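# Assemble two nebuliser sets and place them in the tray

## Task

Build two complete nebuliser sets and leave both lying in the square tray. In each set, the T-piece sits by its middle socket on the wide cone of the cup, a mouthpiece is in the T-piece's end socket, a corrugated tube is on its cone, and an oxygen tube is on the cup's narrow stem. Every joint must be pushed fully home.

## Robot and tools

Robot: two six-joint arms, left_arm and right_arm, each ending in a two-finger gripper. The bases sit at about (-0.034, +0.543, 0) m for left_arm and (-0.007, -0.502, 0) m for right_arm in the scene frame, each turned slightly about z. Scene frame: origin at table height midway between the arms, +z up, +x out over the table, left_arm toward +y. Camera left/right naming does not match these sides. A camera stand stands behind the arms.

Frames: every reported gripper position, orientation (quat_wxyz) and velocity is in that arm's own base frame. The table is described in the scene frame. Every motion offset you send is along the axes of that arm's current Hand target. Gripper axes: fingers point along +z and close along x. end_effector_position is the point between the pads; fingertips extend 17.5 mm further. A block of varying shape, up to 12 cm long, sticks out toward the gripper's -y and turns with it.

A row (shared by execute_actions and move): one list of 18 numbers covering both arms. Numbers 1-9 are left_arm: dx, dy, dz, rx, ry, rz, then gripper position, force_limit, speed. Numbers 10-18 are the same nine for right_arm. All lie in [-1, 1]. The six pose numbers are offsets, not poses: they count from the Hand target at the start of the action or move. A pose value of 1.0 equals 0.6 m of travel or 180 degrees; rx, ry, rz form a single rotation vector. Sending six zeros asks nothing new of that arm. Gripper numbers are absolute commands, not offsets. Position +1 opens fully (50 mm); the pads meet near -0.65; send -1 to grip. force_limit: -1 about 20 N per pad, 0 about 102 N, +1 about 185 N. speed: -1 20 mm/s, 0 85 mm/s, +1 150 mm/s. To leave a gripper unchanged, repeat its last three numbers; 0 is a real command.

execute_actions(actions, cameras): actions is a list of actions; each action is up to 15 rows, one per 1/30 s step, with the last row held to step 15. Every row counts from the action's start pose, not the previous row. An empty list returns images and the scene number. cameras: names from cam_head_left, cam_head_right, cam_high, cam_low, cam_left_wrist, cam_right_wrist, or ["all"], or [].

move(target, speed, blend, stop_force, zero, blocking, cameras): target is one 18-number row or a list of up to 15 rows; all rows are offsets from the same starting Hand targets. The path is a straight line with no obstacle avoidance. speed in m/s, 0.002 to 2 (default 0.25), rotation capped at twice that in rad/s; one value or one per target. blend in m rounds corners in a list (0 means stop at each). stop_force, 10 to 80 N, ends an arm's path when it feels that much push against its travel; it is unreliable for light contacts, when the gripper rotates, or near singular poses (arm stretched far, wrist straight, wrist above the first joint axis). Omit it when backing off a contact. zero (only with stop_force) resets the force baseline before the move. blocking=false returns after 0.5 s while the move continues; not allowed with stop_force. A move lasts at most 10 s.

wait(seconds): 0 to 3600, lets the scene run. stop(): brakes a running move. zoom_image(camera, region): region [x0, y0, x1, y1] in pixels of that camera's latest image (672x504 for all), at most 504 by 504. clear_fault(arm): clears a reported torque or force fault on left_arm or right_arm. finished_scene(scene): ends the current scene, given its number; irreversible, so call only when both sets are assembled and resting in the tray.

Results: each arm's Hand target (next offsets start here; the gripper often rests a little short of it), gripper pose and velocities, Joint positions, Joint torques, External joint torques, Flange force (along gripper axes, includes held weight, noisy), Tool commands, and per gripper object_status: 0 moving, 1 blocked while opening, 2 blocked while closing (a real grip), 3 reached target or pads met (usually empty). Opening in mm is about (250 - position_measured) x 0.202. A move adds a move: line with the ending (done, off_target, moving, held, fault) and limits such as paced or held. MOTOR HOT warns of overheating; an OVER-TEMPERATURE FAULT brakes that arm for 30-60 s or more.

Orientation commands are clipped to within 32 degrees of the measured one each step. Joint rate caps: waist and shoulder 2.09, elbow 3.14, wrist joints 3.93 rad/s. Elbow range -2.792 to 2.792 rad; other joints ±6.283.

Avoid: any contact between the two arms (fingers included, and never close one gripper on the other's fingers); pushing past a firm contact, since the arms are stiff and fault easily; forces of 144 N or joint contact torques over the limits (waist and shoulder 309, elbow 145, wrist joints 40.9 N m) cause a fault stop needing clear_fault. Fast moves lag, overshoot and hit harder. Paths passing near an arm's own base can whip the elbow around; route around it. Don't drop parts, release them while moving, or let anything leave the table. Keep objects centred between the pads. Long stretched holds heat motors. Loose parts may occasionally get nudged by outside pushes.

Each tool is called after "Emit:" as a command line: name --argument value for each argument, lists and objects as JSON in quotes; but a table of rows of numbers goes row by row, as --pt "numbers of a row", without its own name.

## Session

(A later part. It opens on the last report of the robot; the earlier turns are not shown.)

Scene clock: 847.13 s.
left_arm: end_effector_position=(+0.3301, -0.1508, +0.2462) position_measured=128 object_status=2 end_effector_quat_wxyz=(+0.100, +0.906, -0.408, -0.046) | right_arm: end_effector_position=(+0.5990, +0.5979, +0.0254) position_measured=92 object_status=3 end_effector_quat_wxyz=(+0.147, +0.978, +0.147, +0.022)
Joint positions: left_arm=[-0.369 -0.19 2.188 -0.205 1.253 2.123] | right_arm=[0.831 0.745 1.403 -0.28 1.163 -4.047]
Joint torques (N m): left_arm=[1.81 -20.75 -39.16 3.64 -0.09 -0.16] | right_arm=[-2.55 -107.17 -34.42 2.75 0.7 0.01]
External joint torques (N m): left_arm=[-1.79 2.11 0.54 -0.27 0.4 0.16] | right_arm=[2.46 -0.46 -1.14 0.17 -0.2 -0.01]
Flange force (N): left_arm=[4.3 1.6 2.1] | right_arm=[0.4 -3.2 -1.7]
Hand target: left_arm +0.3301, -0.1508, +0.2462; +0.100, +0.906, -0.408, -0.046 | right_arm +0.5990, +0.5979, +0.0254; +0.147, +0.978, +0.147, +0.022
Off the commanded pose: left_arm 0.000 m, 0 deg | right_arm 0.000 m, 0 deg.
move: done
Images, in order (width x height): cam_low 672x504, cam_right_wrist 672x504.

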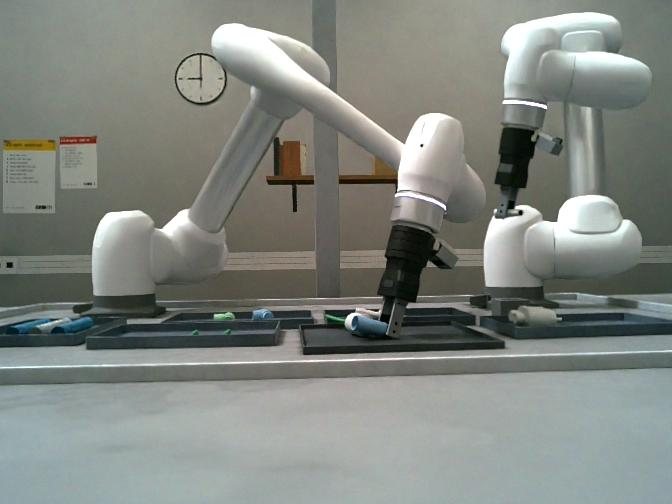

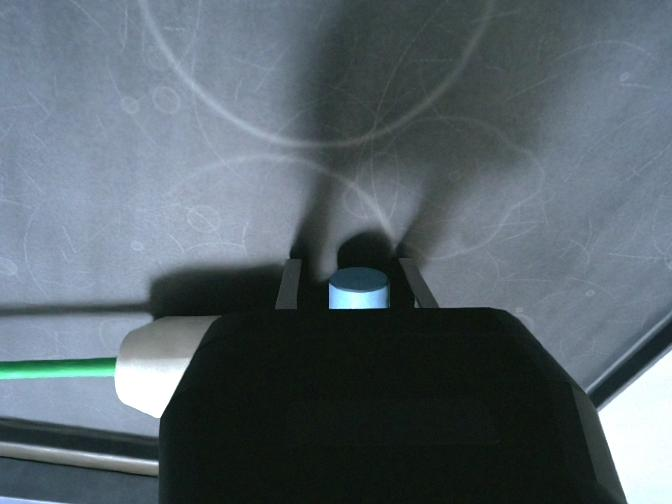

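Emit:
execute_actions --actions '[[[0,0,0,0,0,0,-1,-0.3,-0.5,0,0,0,0,0,0,-1,-0.2,-0.5]],[[0,0,0,0,0,0,-1,-0.3,-0.5,0,0,0,0,0,0,-1,-0.2,-0.5]]]'

Emit:
move --target '[0,0,0,0,0,0,-1,-0.3,-0.5,0,0.06,-0.195,0.0,0,0,-1,-0.2,-0.5]' --speed 0.12 --cameras '["cam_low","cam_high","cam_right_wrist"]'

Emit:
zoom_image --camera "cam_low" --region '[290, 160, 450, 280]'

Scene clock: 853.27 s.
left_arm: end_effector_position=(+0.3301, -0.1508, +0.2462) position_measured=128 object_status=2 end_effector_quat_wxyz=(+0.100, +0.906, -0.408, -0.046) | right_arm: end_effector_position=(+0.5990, +0.5979, +0.0254) position_measured=148 object_status=2 end_effector_quat_wxyz=(+0.147, +0.978, +0.147, +0.022)
Joint positions: left_arm=[-0.369 -0.19 2.188 -0.205 1.253 2.123] | right_arm=[0.831 0.745 1.403 -0.28 1.163 -4.047]
Joint torques (N m): left_arm=[1.53 -20.66 -39.15 3.67 -0.1 -0.15] | right_arm=[-2.11 -107.2 -34.68 2.7 0.73 -0.02]
External joint torques (N m): left_arm=[-1.59 1.97 0.37 -0.29 0.4 0.15] | right_arm=[1.79 -0.82 -1.06 0.22 -0.23 0.02]
External joint torques at the end of the 1st action: left_arm=[-1.44 1.92 0.64 -0.28 0.41 0.17] | right_arm=[1.75 -0.54 -1.11 0.2 -0.19 -0.06]
Flange force (N): left_arm=[4.1 1.3 1.7] | right_arm=[0.1 -2.1 -1.6]
Flange force at the end of the 1st action (N): left_arm=[3.5 1.1 2.0] | right_arm=[0.7 -2.4 -1.6]
Hand target: left_arm +0.3301, -0.1508, +0.2462; +0.100, +0.906, -0.408, -0.046 | right_arm +0.5990, +0.5979, +0.0254; +0.147, +0.978, +0.147, +0.022
Off the commanded pose: left_arm 0.000 m, 0 deg | right_arm 0.000 m, 0 deg.

Scene clock: 854.63 s.
left_arm: end_effector_position=(+0.3301, -0.1508, +0.2462) position_measured=128 object_status=2 end_effector_quat_wxyz=(+0.100, +0.906, -0.408, -0.046) | right_arm: end_effector_position=(+0.5990, +0.5979, +0.1478) position_measured=148 object_status=2 end_effector_quat_wxyz=(+0.147, +0.978, +0.147, +0.022)
Joint positions: left_arm=[-0.369 -0.19 2.188 -0.205 1.253 2.123] | right_arm=[0.831 0.65 1.326 -0.264 1.329 -4.096]
Joint torques (N m): left_arm=[1.75 -20.53 -39.14 3.63 -0.09 -0.13] | right_arm=[-1.95 -103.12 -37.91 2.98 0.69 0.03]
External joint torques (N m): left_arm=[-1.92 1.94 0.23 -0.24 0.39 0.13] | right_arm=[1.73 -0.71 -1.47 0.25 -0.21 -0.03]
Flange force (N): left_arm=[4.6 2.0 1.7] | right_arm=[1.2 -2.5 -2.2]
Hand target: left_arm +0.3301, -0.1508, +0.2462; +0.100, +0.906, -0.408, -0.046 | right_arm +0.5990, +0.5979, +0.1478; +0.147, +0.978, +0.147, +0.022
Off the commanded pose: left_arm 0.000 m, 0 deg | right_arm 0.000 m, 0 deg.
move: done
Images, in order (width x height): cam_high 672x504, cam_low 672x504, cam_right_wrist 672x504.

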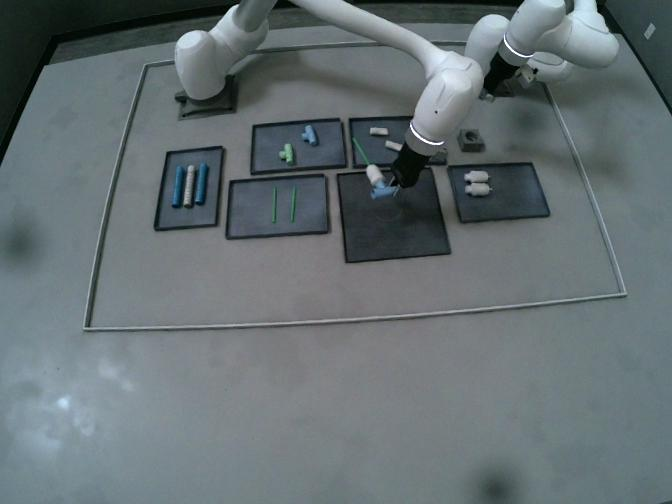

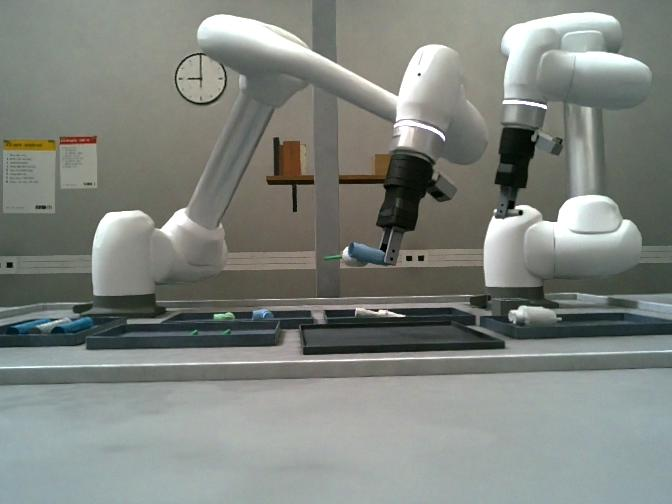

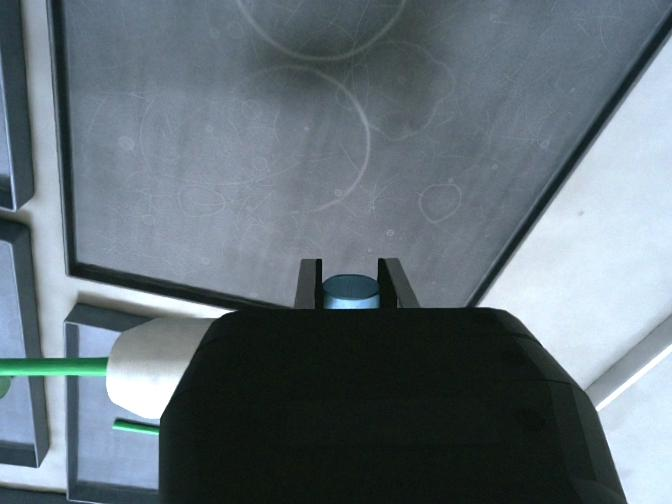

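Scaled by 3.150 from the camera's image (finer frame: 960x720).

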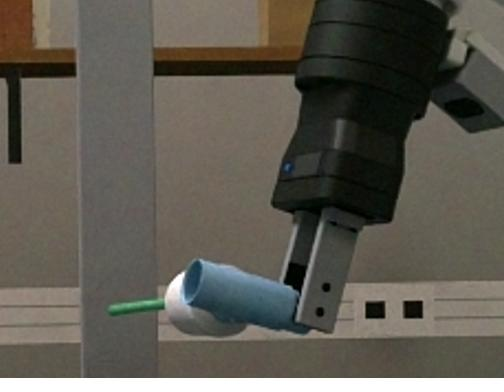

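Emit:
move --target '[0,0,0,0,0,0,-1,-0.3,-0.5,0,0,0,0.094,0,0,-1,-0.2,-0.5]' --speed 0.3 --cameras '["cam_low"]'

Emit:
zoom_image --camera "cam_low" --region '[290, 160, 450, 280]'

Scene clock: 865.83 s.
left_arm: end_effector_position=(+0.3301, -0.1508, +0.2462) position_measured=128 object_status=2 end_effector_quat_wxyz=(+0.100, +0.906, -0.408, -0.046) | right_arm: end_effector_position=(+0.5990, +0.5980, +0.1478) position_measured=148 object_status=2 end_effector_quat_wxyz=(+0.002, +0.989, +0.149, +0.000)
Joint positions: left_arm=[-0.369 -0.19 2.188 -0.205 1.253 2.123] | right_arm=[0.745 0.577 1.425 -0.003 1.141 -4.265]
Joint torques (N m): left_arm=[1.6 -20.76 -39.13 3.63 -0.1 -0.17] | right_arm=[-2.15 -97.2 -38.58 3.79 0.15 -0.05]
External joint torques (N m): left_arm=[-1.62 2.23 0.52 -0.26 0.41 0.16] | right_arm=[2.54 -0.86 -1.26 0.25 -0.18 0.05]
Flange force (N): left_arm=[4.3 1.1 2.1] | right_arm=[0.2 -3.5 -1.4]
Hand target: left_arm +0.3301, -0.1508, +0.2462; +0.100, +0.906, -0.408, -0.046 | right_arm +0.5990, +0.5979, +0.1478; +0.002, +0.989, +0.149, +0.000
Off the commanded pose: left_arm 0.000 m, 0 deg | right_arm 0.000 m, 0 deg.
move: done

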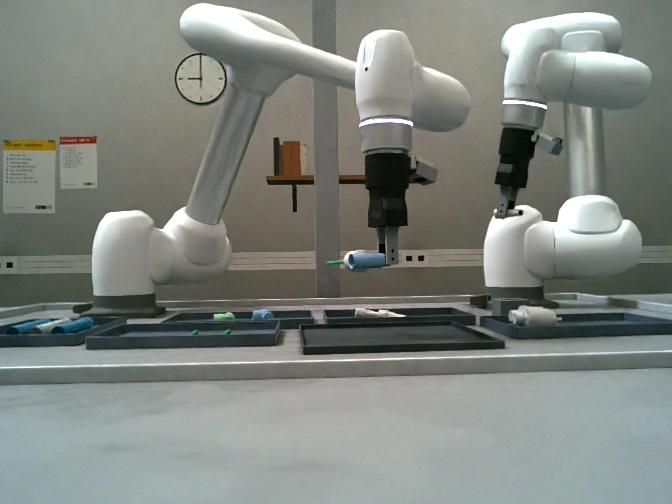

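Scaled by 3.150 from the camera's image (finer frame: 960x720).

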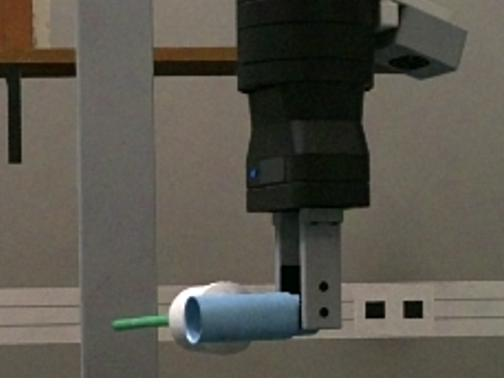

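Emit:
move --target '[0,0,0,0,0,0,-1,-0.3,-0.5,-0.303,0.098,-0.033,0,0,0.678,-1,-0.2,-0.5]' --speed 0.5

Emit:
move --target '[0,0,0,0,0,0,-1,-0.3,-0.5,0,0,0,0,0,0.678,-1,-0.2,-0.5]' --speed 0.5 --cameras '["cam_low","cam_high","cam_head_left","cam_right_wrist"]'

Scene clock: 875.03 s.
left_arm: end_effector_position=(+0.3301, -0.1508, +0.2462) position_measured=128 object_status=2 end_effector_quat_wxyz=(+0.100, +0.906, -0.408, -0.046) | right_arm: end_effector_position=(+0.4426, +0.4883, +0.1678) position_measured=148 object_status=2 end_effector_quat_wxyz=(-0.001, -0.609, +0.793, -0.002)
Joint positions: left_arm=[-0.369 -0.19 2.188 -0.205 1.253 2.123] | right_arm=[0.783 0.293 1.818 -0.004 1.032 -2.096]
Joint torques (N m): left_arm=[1.62 -20.59 -39.1 3.67 -0.09 -0.14] | right_arm=[-2.37 -67.55 -36.63 3.47 0.13 -0.02]
External joint torques (N m): left_arm=[-1.71 1.88 0.49 -0.31 0.4 0.14] | right_arm=[2.27 -0.58 -0.84 0.22 -0.16 0.02]
Flange force (N): left_arm=[4.0 1.8 1.9] | right_arm=[-2.4 2.7 -1.0]
Hand target: left_arm +0.3301, -0.1508, +0.2462; +0.100, +0.906, -0.408, -0.046 | right_arm +0.4425, +0.4883, +0.1678; -0.001, -0.609, +0.793, -0.002
Off the commanded pose: left_arm 0.000 m, 0 deg | right_arm 0.000 m, 0 deg.
move: done

Scene clock: 877.67 s.
left_arm: end_effector_position=(+0.3301, -0.1508, +0.2462) position_measured=128 object_status=2 end_effector_quat_wxyz=(+0.100, +0.906, -0.408, -0.046) | right_arm: end_effector_position=(+0.4425, +0.4882, +0.1679) position_measured=148 object_status=2 end_effector_quat_wxyz=(+0.001, +0.398, +0.917, -0.001)
Joint positions: left_arm=[-0.369 -0.19 2.188 -0.205 1.253 2.123] | right_arm=[0.783 0.293 1.818 -0.004 1.032 0.034]
Joint torques (N m): left_arm=[1.6 -20.6 -39.13 3.64 -0.13 -0.17] | right_arm=[-2.04 -67.63 -36.62 3.53 0.18 0.01]
External joint torques (N m): left_arm=[-1.74 2.02 0.38 -0.27 0.43 0.17] | right_arm=[2.18 -0.69 -0.78 0.22 -0.12 -0.01]
Flange force (N): left_arm=[4.3 1.6 1.8] | right_arm=[3.3 0.4 -1.1]
Hand target: left_arm +0.3301, -0.1508, +0.2462; +0.100, +0.906, -0.408, -0.046 | right_arm +0.4425, +0.4883, +0.1678; +0.001, +0.398, +0.917, -0.001
Off the commanded pose: left_arm 0.000 m, 0 deg | right_arm 0.000 m, 0 deg.
move: done
Images, in order (width x height): cam_head_left 672x504, cam_high 672x504, cam_low 672x504, cam_right_wrist 672x504.

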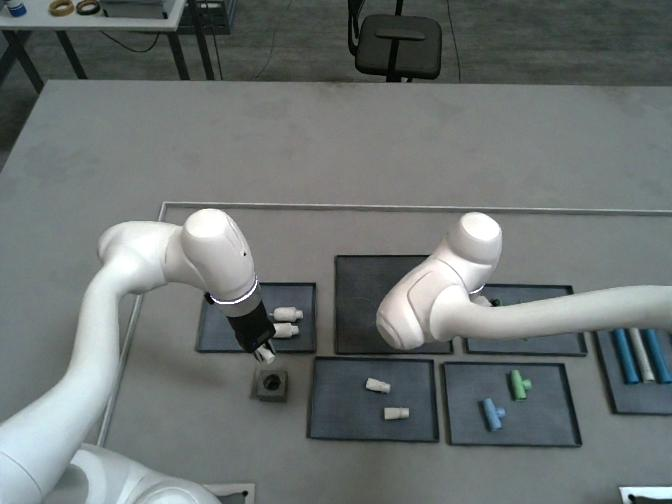

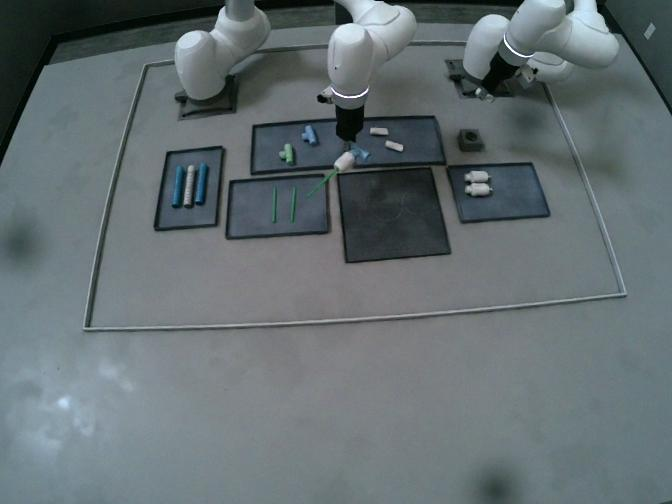

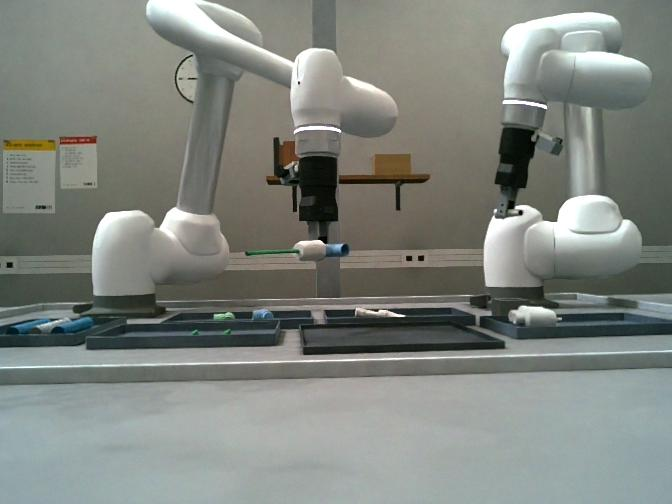

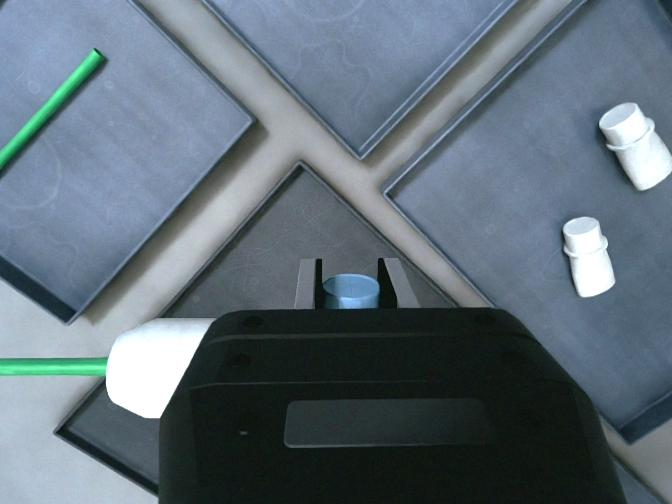

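Emit:
move --target '[0.6225,0.1095,0.157,0,0,0,-1,-0.3,-0.5,0,0,0,-0.022,0,0,-1,-0.2,-0.5]' --speed 0.35 --cameras '["cam_low","cam_high","cam_right_wrist","cam_left_wrist"]'

Emit:
zoom_image --camera "cam_low" --region '[290, 180, 430, 285]'

Emit:
zoom_image --camera "cam_high" --region '[310, 120, 430, 210]'

Scene clock: 884.40 s.
left_arm: end_effector_position=(+0.5143, -0.4864, +0.1683) position_measured=128 object_status=2 end_effector_quat_wxyz=(+0.100, +0.906, -0.408, -0.046) | right_arm: end_effector_position=(+0.4425, +0.4883, +0.1678) position_measured=148 object_status=2 end_effector_quat_wxyz=(+0.015, +0.398, +0.917, +0.030)
Joint positions: left_arm=[-0.717 0.38 1.708 -0.246 1.096 1.817] | right_arm=[0.784 0.265 1.857 -0.007 0.952 0.037]
Joint torques (N m): left_arm=[1.66 -78.93 -37.63 3.42 -0.28 -0.15] | right_arm=[-2.2 -64.52 -36.37 3.5 -0.02 0.04]
External joint torques (N m): left_arm=[-1.71 3.27 0.6 -0.28 0.41 0.15] | right_arm=[1.93 -1 -1.09 0.21 -0.13 -0.04]
Flange force (N): left_arm=[3.8 0.8 2.9] | right_arm=[3.0 0.6 -1.6]
Hand target: left_arm +0.5143, -0.4864, +0.1682; +0.100, +0.906, -0.408, -0.046 | right_arm +0.4425, +0.4883, +0.1678; +0.015, +0.398, +0.917, +0.030
Off the commanded pose: left_arm 0.000 m, 0 deg | right_arm 0.000 m, 0 deg.
move: done
Images, in order (width x height): cam_high 672x504, cam_low 672x504, cam_left_wrist 672x504, cam_right_wrist 672x504.

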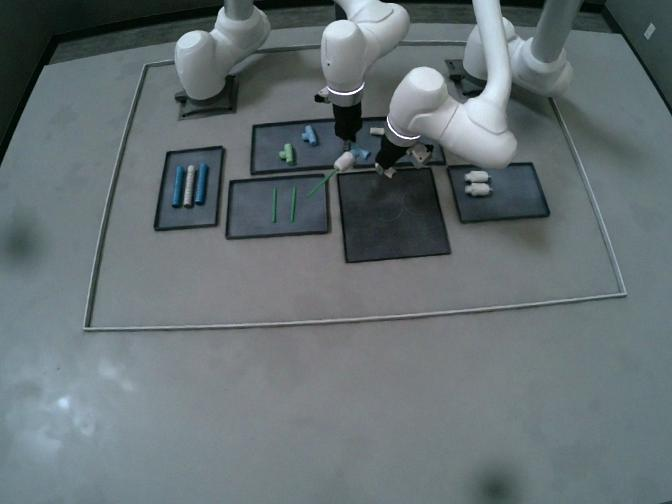

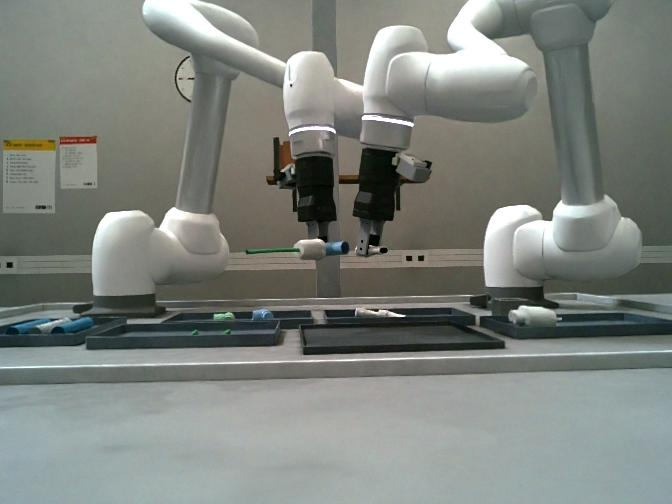

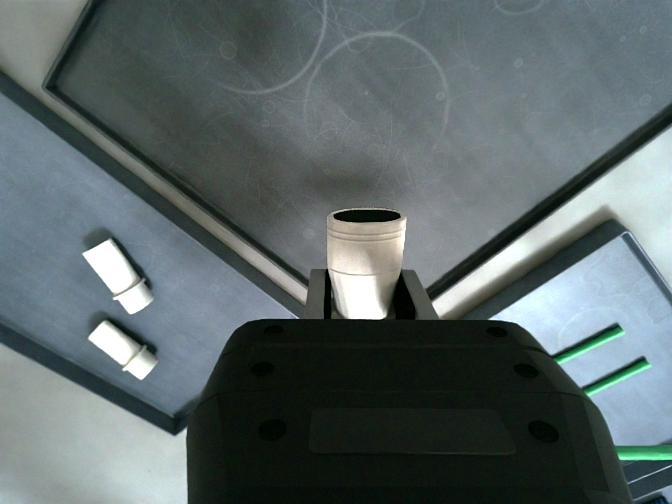

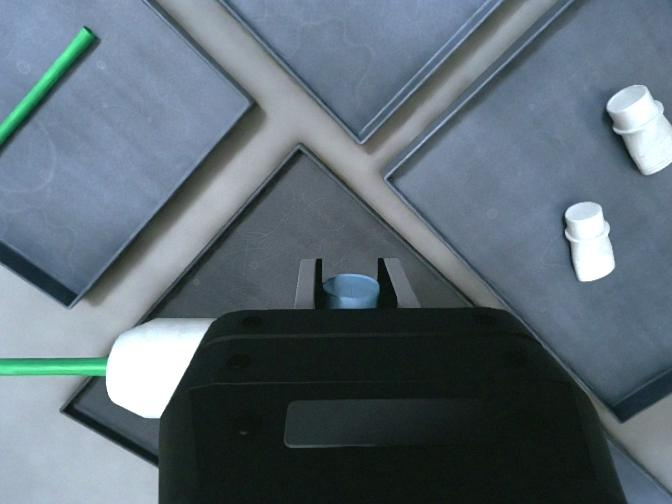

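Scaled by 3.600 from the camera's image (finer frame: 960x720).

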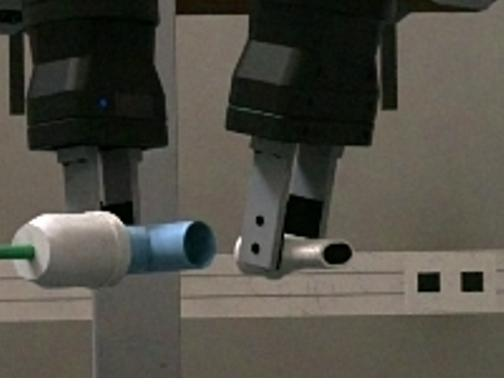

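Scaled by 4.200 from the camera's image (finer frame: 960x720).

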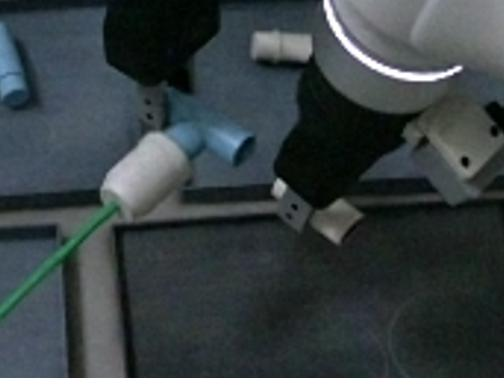

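Emit:
zoom_image --camera "cam_low" --region '[320, 225, 400, 265]'

Emit:
zoom_image --camera "cam_high" --region '[345, 135, 405, 180]'

Scaled by 6.300 from the camera's image (finer frame: 960x720).

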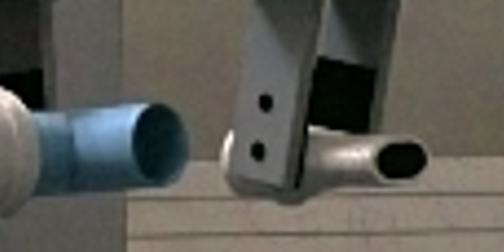

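Scaled by 8.400 from the camera's image (finer frame: 960x720).

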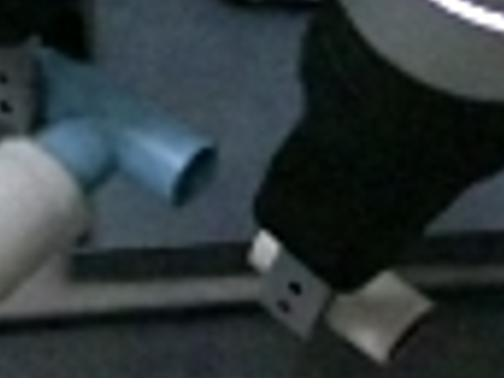

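Emit:
move --pt "0 -0.065 -0.0145 0 0 0 -1 -0.3 -0.5 0 0 0 0 0 0 -1 -0.2 -0.5" --pt "0 -0.111 0.19 0 0 0 -1 -0.3 -0.5 0 0 0 0 0 0 -1 -0.2 -0.5" --blend 0.02 --speed 0.25

Emit:
move --target '[0,-0.0109,0.0488,0,0,0,-1,-0.3,-0.5,0,0,0,0,0,0,-1,-0.2,-0.5]' --speed 0.03 --stop_force 10 --cameras '["cam_low"]'

Emit:
zoom_image --camera "cam_low" --region '[320, 260, 460, 365]'

Scene clock: 916.37 s.
left_arm: end_effector_position=(+0.5442, -0.4597, +0.0425) position_measured=128 object_status=2 end_effector_quat_wxyz=(+0.100, +0.906, -0.408, -0.046) | right_arm: end_effector_position=(+0.4425, +0.4883, +0.1678) position_measured=148 object_status=2 end_effector_quat_wxyz=(+0.015, +0.398, +0.917, +0.030)
Joint positions: left_arm=[-0.662 0.51 1.779 -0.274 0.913 1.929] | right_arm=[0.784 0.265 1.857 -0.007 0.952 0.037]
Joint torques (N m): left_arm=[1.48 -86.28 -32.01 3.01 -0.26 -0.14] | right_arm=[-1.94 -64.13 -36.42 3.48 0 -0.01]
External joint torques (N m): left_arm=[-2.03 3.75 0.2 -0.32 0.46 0.14] | right_arm=[1.91 -0.92 -0.98 0.23 -0.15 0.01]
Flange force (N): left_arm=[4.9 0.6 3.9] | right_arm=[3.0 0.5 -1.4]
Hand target: left_arm +0.5443, -0.4597, +0.0424; +0.100, +0.906, -0.408, -0.046 | right_arm +0.4425, +0.4883, +0.1678; +0.015, +0.398, +0.917, +0.030
Off the commanded pose: left_arm 0.000 m, 0 deg | right_arm 0.000 m, 0 deg.
move: done

Scene clock: 917.40 s.
left_arm: end_effector_position=(+0.5443, -0.4598, +0.0288) position_measured=128 object_status=2 end_effector_quat_wxyz=(+0.100, +0.906, -0.408, -0.046) | right_arm: end_effector_position=(+0.4425, +0.4883, +0.1678) position_measured=148 object_status=2 end_effector_quat_wxyz=(+0.015, +0.398, +0.917, +0.030)
Joint positions: left_arm=[-0.662 0.525 1.785 -0.279 0.892 1.937] | right_arm=[0.784 0.265 1.857 -0.007 0.952 0.037]
Joint torques (N m): left_arm=[-3.42 -51.15 -16.6 3.4 -3.83 -0.16] | right_arm=[-2.05 -64.18 -36.33 3.5 0.03 -0.02]
External joint torques (N m): left_arm=[3.27 -32.76 -14.53 -0.75 4.04 0.15] | right_arm=[1.88 -1.14 -1.1 0.21 -0.19 0.02]
Flange force (N): left_arm=[-6.5 6.5 -48.9] | right_arm=[3.0 0.4 -1.7]
Hand target: left_arm +0.5443, -0.4598, +0.0288; +0.100, +0.906, -0.408, -0.046 (not the last commanded pose) | right_arm +0.4425, +0.4883, +0.1678; +0.015, +0.398, +0.917, +0.030
Off the commanded pose: left_arm 0.016 m, 0 deg | right_arm 0.000 m, 0 deg.
move: contact (left_arm)

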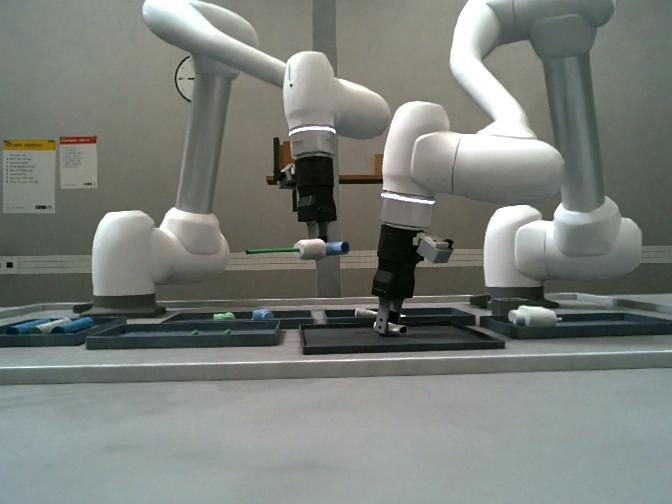

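Scaled by 3.600 from the camera's image (finer frame: 960x720).

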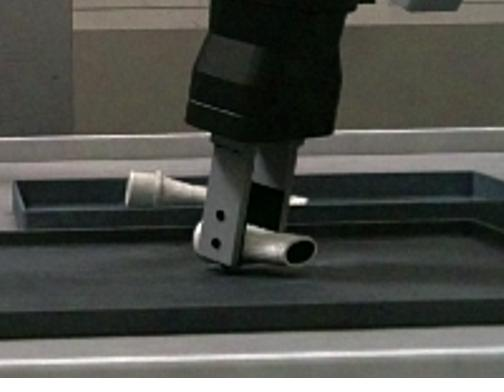

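Emit:
execute_actions --actions '[[[0,0,-0.001,0,0,0,-1,-0.3,-0.5,0,0,0,0,0,0,-1,-0.2,-0.5]],[[0,0,0,0,0,0,1,-0.3,-0.9,0,0,0,0,0,0,-1,-0.2,-0.5]],[[0,0,0,0,0,0,1,-0.3,-0.9,0,0,0,0,0,0,-1,-0.2,-0.5]]]'

Emit:
move --target '[0,-0.0343,0.001,-0.028,0,0,1,-0.3,-0.5,0,0,0,0,0,0,-1,-0.2,-0.5]' --speed 0.05 --cameras '["cam_low","cam_left_wrist","cam_high"]'

Emit:
zoom_image --camera "cam_low" --region '[320, 260, 460, 365]'

Emit:
zoom_image --camera "cam_high" --region '[340, 150, 430, 220]'

Scene clock: 927.33 s.
left_arm: end_effector_position=(+0.5444, -0.4597, +0.0294) position_measured=3 object_status=3 end_effector_quat_wxyz=(+0.100, +0.906, -0.408, -0.046) | right_arm: end_effector_position=(+0.4425, +0.4883, +0.1678) position_measured=148 object_status=2 end_effector_quat_wxyz=(+0.015, +0.398, +0.917, +0.030)
Joint positions: left_arm=[-0.662 0.524 1.785 -0.279 0.893 1.937] | right_arm=[0.784 0.265 1.857 -0.007 0.952 0.037]
Joint torques (N m): left_arm=[1.94 -86.21 -31.34 2.94 -0.18 -0.16] | right_arm=[-2.21 -64.33 -36.33 3.47 -0.03 0.02]
External joint torques (N m): left_arm=[-2.58 2.69 0.14 -0.3 0.39 0.16] | right_arm=[2.19 -0.94 -1.03 0.24 -0.12 -0.02]
External joint torques at the end of the 1st action: left_arm=[-0.58 -14.59 -8.56 -1.05 1.61 0.15] | right_arm=[2.05 -1.16 -1 0.24 -0.13 -0.01]
External joint torques at the end of the 2nd action: left_arm=[-1.63 2.82 0.44 -0.28 0.42 0.13] | right_arm=[1.86 -0.34 -0.75 0.2 -0.17 0]
Flange force (N): left_arm=[3.7 1.9 3.1] | right_arm=[3.4 0.6 -1.5]
Flange force at the end of the 1st action (N): left_arm=[1.6 4.8 -21.8] | right_arm=[3.2 0.2 -1.7]
Flange force at the end of the 2nd action (N): left_arm=[3.1 0.7 3.1] | right_arm=[2.9 0.8 -0.6]
Hand target: left_arm +0.5444, -0.4597, +0.0294; +0.100, +0.906, -0.408, -0.046 | right_arm +0.4425, +0.4883, +0.1678; +0.015, +0.398, +0.917, +0.030
Off the commanded pose: left_arm 0.000 m, 0 deg | right_arm 0.000 m, 0 deg.

Scene clock: 928.50 s.
left_arm: end_effector_position=(+0.5594, -0.4466, +0.0245) position_measured=3 object_status=3 end_effector_quat_wxyz=(+0.140, +0.901, -0.405, -0.063) | right_arm: end_effector_position=(+0.4425, +0.4883, +0.1678) position_measured=148 object_status=2 end_effector_quat_wxyz=(+0.015, +0.398, +0.917, +0.030)
Joint positions: left_arm=[-0.602 0.551 1.765 -0.374 0.937 2.054] | right_arm=[0.784 0.265 1.857 -0.007 0.952 0.037]
Joint torques (N m): left_arm=[9.11 -57.83 -16.13 7.13 -2.88 -0.85] | right_arm=[-2.12 -64.45 -36.49 3.5 -0.02 -0.02]
External joint torques (N m): left_arm=[-9.24 -27.2 -14.22 -4.78 3.27 0.84] | right_arm=[1.76 -0.78 -0.88 0.19 -0.13 0.02]
Flange force (N): left_arm=[2.0 22.6 -33.4] | right_arm=[2.8 0.5 -1.2]
Hand target: left_arm +0.5593, -0.4465, +0.0243; +0.140, +0.901, -0.405, -0.063 | right_arm +0.4425, +0.4883, +0.1678; +0.015, +0.398, +0.917, +0.030
Off the commanded pose: left_arm 0.000 m, 0 deg | right_arm 0.000 m, 0 deg.
move: done
Images, in order (width x height): cam_high 672x504, cam_low 672x504, cam_left_wrist 672x504.

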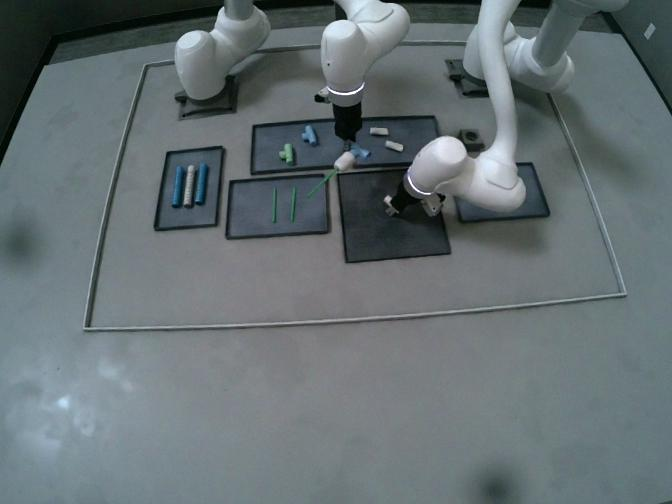

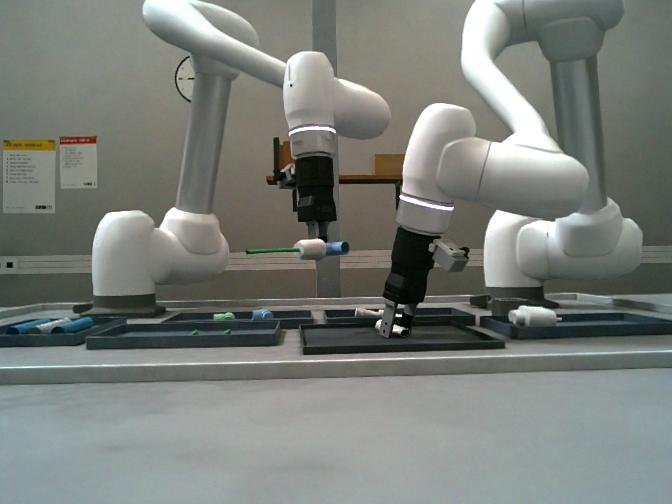

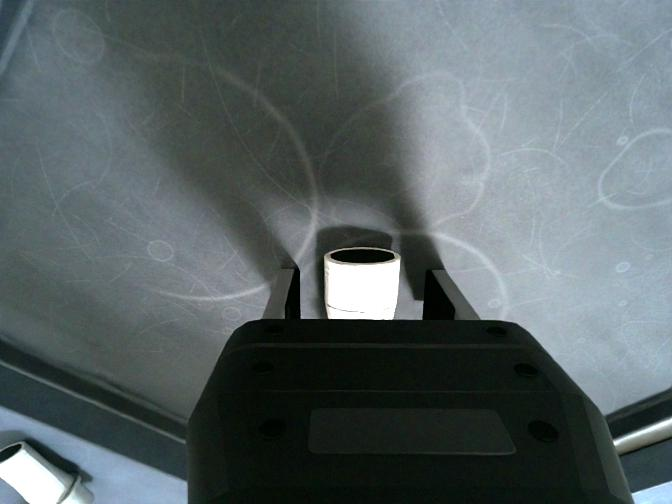

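Scaled by 3.600 from the camera's image (finer frame: 960x720).

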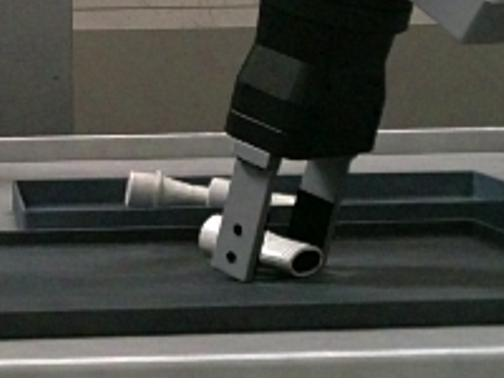

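Scaled by 5.600 from the camera's image (finer frame: 960x720).

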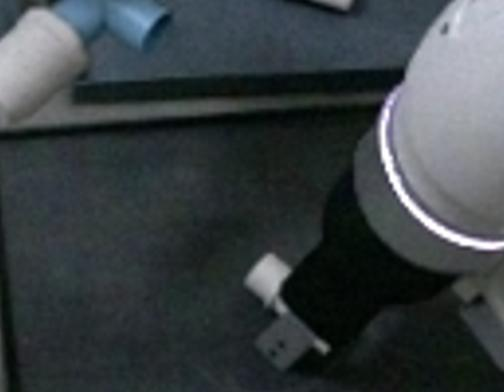

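Emit:
move --target '[0,0.0137,-0.0005,0,0,0,1,-0.3,-0.5,0,0,0,0,0,0,-1,-0.2,-0.5]' --speed 0.05

Emit:
execute_actions --actions '[[[0,0,0,0,0,0,-1,0.0,-0.5,0,0,0,0,0,0,-1,-0.2,-0.5]],[[0,0,0,0,0,0,-1,0.0,-0.5,0,0,0,0,0,0,-1,-0.2,-0.5]]]'

Emit:
move --target '[0,0.045,-0.1430,0,0,0,-1,0.0,-0.5,0,0,0,0,0,0,-1,-0.2,-0.5]' --speed 0.15 --cameras '["cam_low","cam_left_wrist","cam_high"]'

Emit:
zoom_image --camera "cam_low" --region '[320, 210, 440, 300]'

Scene clock: 945.87 s.
left_arm: end_effector_position=(+0.5535, -0.4515, +0.0269) position_measured=3 object_status=3 end_effector_quat_wxyz=(+0.140, +0.901, -0.405, -0.064) | right_arm: end_effector_position=(+0.4425, +0.4883, +0.1678) position_measured=148 object_status=2 end_effector_quat_wxyz=(+0.015, +0.398, +0.917, +0.030)
Joint positions: left_arm=[-0.613 0.546 1.769 -0.375 0.936 2.044] | right_arm=[0.784 0.265 1.857 -0.007 0.952 0.037]
Joint torques (N m): left_arm=[1.49 -86.95 -30.74 2.66 -0.05 -0.13] | right_arm=[-2.14 -64.35 -36.37 3.46 0.02 -0.01]
External joint torques (N m): left_arm=[-1.68 2.2 0.33 -0.32 0.45 0.13] | right_arm=[2.38 -1.12 -1 0.25 -0.17 0]
Flange force (N): left_arm=[2.6 0.7 2.5] | right_arm=[3.7 0.2 -1.6]
Hand target: left_arm +0.5536, -0.4516, +0.0271; +0.140, +0.901, -0.405, -0.063 | right_arm +0.4425, +0.4883, +0.1678; +0.015, +0.398, +0.917, +0.030
Off the commanded pose: left_arm 0.000 m, 0 deg | right_arm 0.000 m, 0 deg.
move: done

Scene clock: 947.07 s.
left_arm: end_effector_position=(+0.5536, -0.4516, +0.0271) position_measured=124 object_status=2 end_effector_quat_wxyz=(+0.140, +0.901, -0.405, -0.063) | right_arm: end_effector_position=(+0.4425, +0.4883, +0.1678) position_measured=148 object_status=2 end_effector_quat_wxyz=(+0.015, +0.398, +0.917, +0.030)
Joint positions: left_arm=[-0.613 0.546 1.769 -0.375 0.936 2.044] | right_arm=[0.784 0.265 1.857 -0.007 0.952 0.037]
Joint torques (N m): left_arm=[1.77 -87.66 -30.79 2.68 0.02 -0.16] | right_arm=[-2.46 -64.44 -36.43 3.47 -0.02 0.05]
External joint torques (N m): left_arm=[-1.9 2.63 0.07 -0.31 0.35 0.16] | right_arm=[2.13 -1 -1.01 0.24 -0.13 -0.05]
External joint torques at the end of the 1st action: left_arm=[-1.59 2.63 0.73 -0.29 0.39 0.16] | right_arm=[1.93 -1.46 -1.06 0.22 -0.17 -0.04]
Flange force (N): left_arm=[3.6 0.5 3.0] | right_arm=[3.3 0.4 -1.6]
Flange force at the end of the 1st action (N): left_arm=[2.2 0.4 3.2] | right_arm=[2.9 -0.1 -2.0]
Hand target: left_arm +0.5536, -0.4516, +0.0271; +0.140, +0.901, -0.405, -0.063 | right_arm +0.4425, +0.4883, +0.1678; +0.015, +0.398, +0.917, +0.030
Off the commanded pose: left_arm 0.000 m, 0 deg | right_arm 0.000 m, 0 deg.

Scene clock: 948.00 s.
left_arm: end_effector_position=(+0.5538, -0.4515, +0.1170) position_measured=124 object_status=2 end_effector_quat_wxyz=(+0.140, +0.901, -0.405, -0.063) | right_arm: end_effector_position=(+0.4425, +0.4883, +0.1678) position_measured=148 object_status=2 end_effector_quat_wxyz=(+0.015, +0.398, +0.917, +0.030)
Joint positions: left_arm=[-0.612 0.454 1.717 -0.343 1.071 1.985] | right_arm=[0.784 0.265 1.857 -0.007 0.952 0.037]
Joint torques (N m): left_arm=[1.63 -83.18 -34.39 2.97 -0.12 -0.14] | right_arm=[-2.23 -64.5 -36.3 3.51 0 -0.03]
External joint torques (N m): left_arm=[-1.92 2.34 -0.42 -0.29 0.45 0.14] | right_arm=[2.03 -0.94 -1.12 0.2 -0.15 0.03]
Flange force (N): left_arm=[4.7 0.6 1.6] | right_arm=[3.3 0.7 -1.5]
Hand target: left_arm +0.5538, -0.4515, +0.1170; +0.140, +0.901, -0.405, -0.063 | right_arm +0.4425, +0.4883, +0.1678; +0.015, +0.398, +0.917, +0.030
Off the commanded pose: left_arm 0.000 m, 0 deg | right_arm 0.000 m, 0 deg.
move: done
Images, in order (width x height): cam_high 672x504, cam_low 672x504, cam_left_wrist 672x504.

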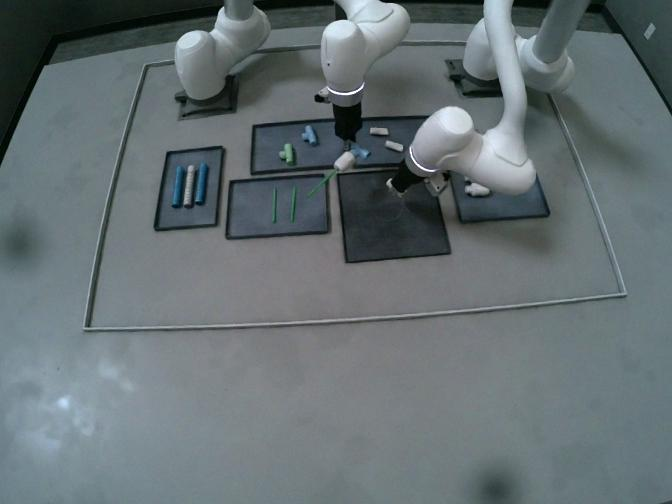

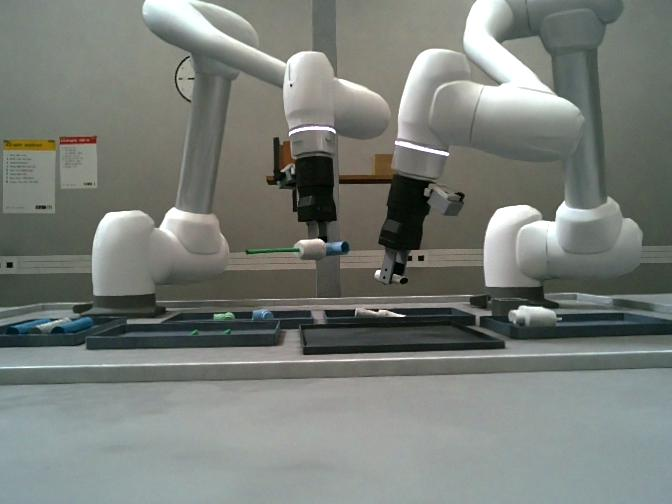

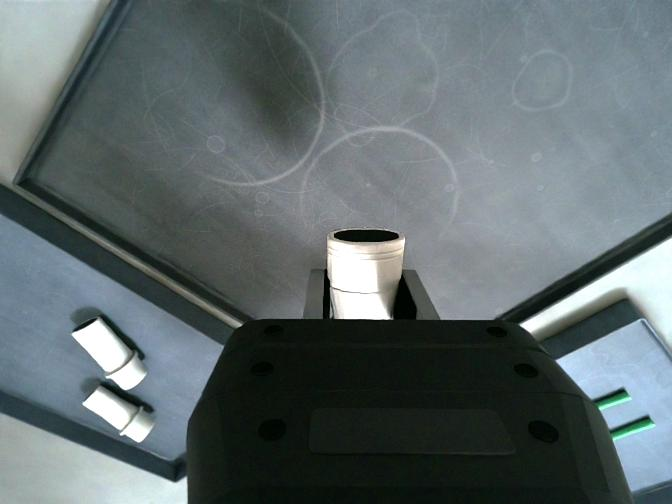

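Scaled by 4.200 from the camera's image (finer frame: 960x720).

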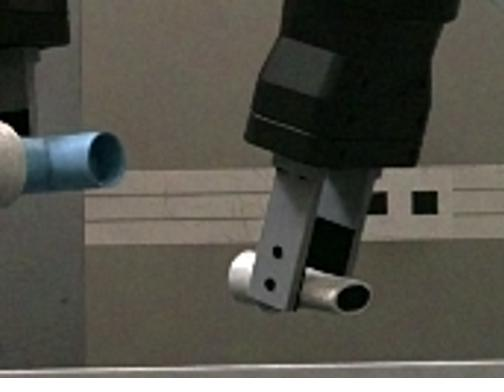

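Emit:
move --target '[-0.0005,0.1003,-0.0528,0.044,0,0,-1,0.0,-0.5,0,0,0,0.0155,0,0,-1,-0.2,-0.5]' --speed 0.15 --cameras '["cam_low","cam_high"]'

Emit:
zoom_image --camera "cam_low" --region '[300, 220, 400, 270]'

Emit:
zoom_image --camera "cam_high" --region '[325, 125, 415, 190]'

Scene clock: 959.57 s.
left_arm: end_effector_position=(+0.5180, -0.4829, +0.1655) position_measured=124 object_status=2 end_effector_quat_wxyz=(+0.077, +0.909, -0.409, -0.035) | right_arm: end_effector_position=(+0.4425, +0.4883, +0.1678) position_measured=148 object_status=2 end_effector_quat_wxyz=(+0.005, +0.398, +0.917, +0.008)
Joint positions: left_arm=[-0.73 0.377 1.712 -0.192 1.081 1.779] | right_arm=[0.784 0.285 1.829 -0.004 1.008 0.035]
Joint torques (N m): left_arm=[1.17 -78.63 -37.51 3.58 -0.32 -0.09] | right_arm=[-2.13 -66.55 -36.47 3.5 0.17 0.03]
External joint torques (N m): left_arm=[-0.84 2.72 0.36 -0.25 0.41 0.09] | right_arm=[1.6 -0.92 -1.04 0.22 -0.18 -0.03]
Flange force (N): left_arm=[3.4 0.1 2.0] | right_arm=[2.4 0.6 -1.4]
Hand target: left_arm +0.5179, -0.4829, +0.1655; +0.077, +0.909, -0.409, -0.035 | right_arm +0.4425, +0.4883, +0.1678; +0.005, +0.398, +0.917, +0.008
Off the commanded pose: left_arm 0.000 m, 0 deg | right_arm 0.000 m, 0 deg.
move: done
Images, in order (width x height): cam_high 672x504, cam_low 672x504.

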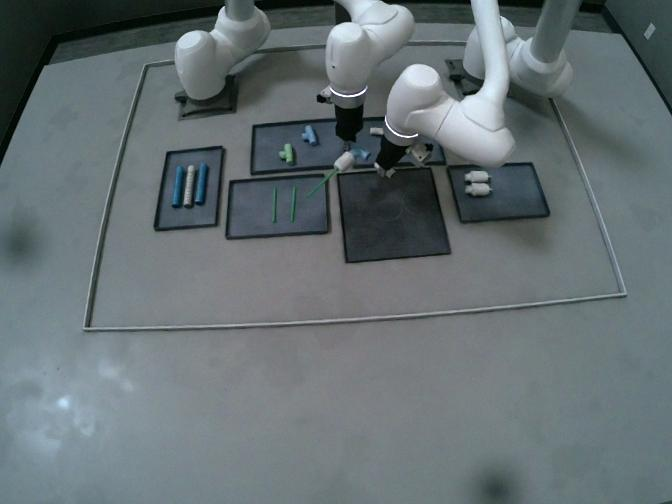

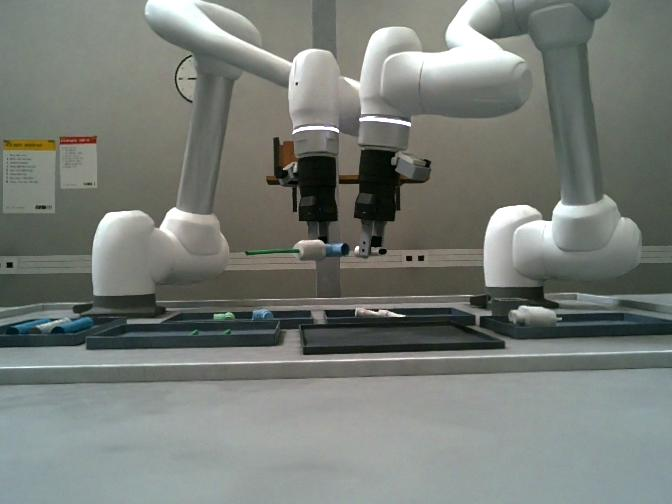

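Scaled by 5.040 from the camera's image (finer frame: 960x720).

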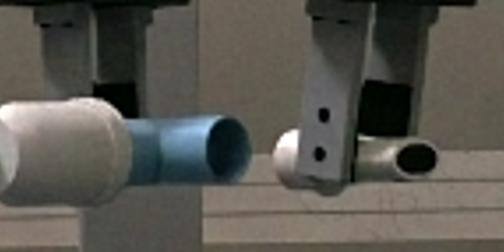

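Scaled by 5.600 from the camera's image (finer frame: 960x720).

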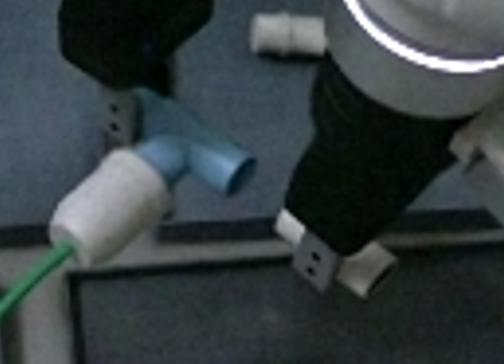

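Emit:
move --pt "0 0.0008 -0.005 0 0 0 -1 0.0 -0.5 0 0 0 0 0 0 -1 -0.2 -0.5" --pt "0 0.0665 0.0062 0 0 0 -1 0.0 -0.5 0 0 0 0 0 0 -1 -0.2 -0.5" --speed '[0.05,0.012]' --stop_force 10 --cameras '["cam_low"]'

Emit:
zoom_image --camera "cam_low" --region '[300, 220, 400, 270]'

Scene clock: 970.93 s.
left_arm: end_effector_position=(+0.4934, -0.5047, +0.1685) position_measured=124 object_status=2 end_effector_quat_wxyz=(+0.077, +0.909, -0.409, -0.035) | right_arm: end_effector_position=(+0.4425, +0.4883, +0.1678) position_measured=148 object_status=2 end_effector_quat_wxyz=(+0.005, +0.398, +0.917, +0.008)
Joint positions: left_arm=[-0.776 0.368 1.719 -0.193 1.075 1.734] | right_arm=[0.784 0.285 1.829 -0.004 1.008 0.035]
Joint torques (N m): left_arm=[-10.52 -77.37 -36.84 -0.87 0.43 -0.25] | right_arm=[-3.14 -66.46 -46.87 3.4 -5.45 0.11]
External joint torques (N m): left_arm=[10.74 2.5 -0.39 4.19 -0.37 0.25] | right_arm=[3.13 -0.87 9.43 0.34 5.44 -0.11]
Flange force (N): left_arm=[3.3 -16.1 -1.1] | right_arm=[3.2 -16.9 -2.1]
Hand target: left_arm +0.4934, -0.5047, +0.1685; +0.077, +0.909, -0.409, -0.035 (not the last commanded pose) | right_arm +0.4425, +0.4883, +0.1678; +0.005, +0.398, +0.917, +0.008
Off the commanded pose: left_arm 0.007 m, 0 deg | right_arm 0.000 m, 0 deg.
move: contact (left_arm); path passed 1 of 2 targets

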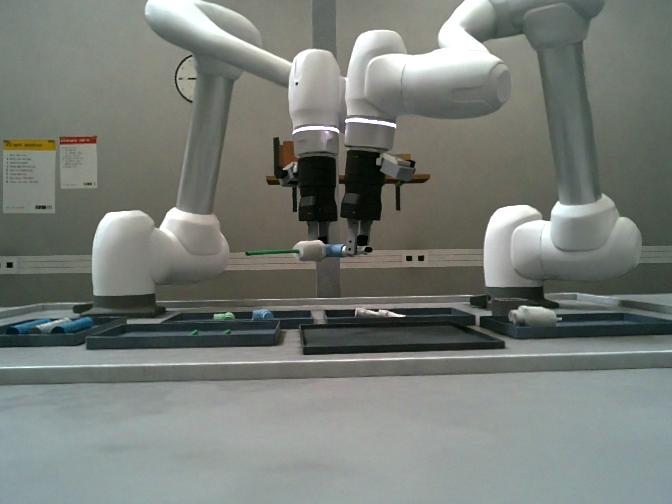

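Scaled by 5.040 from the camera's image (finer frame: 960x720).

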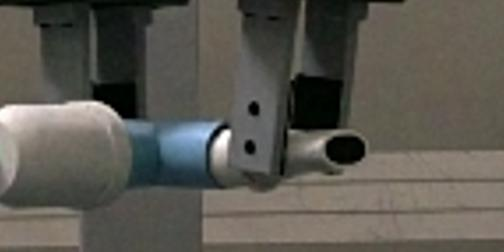

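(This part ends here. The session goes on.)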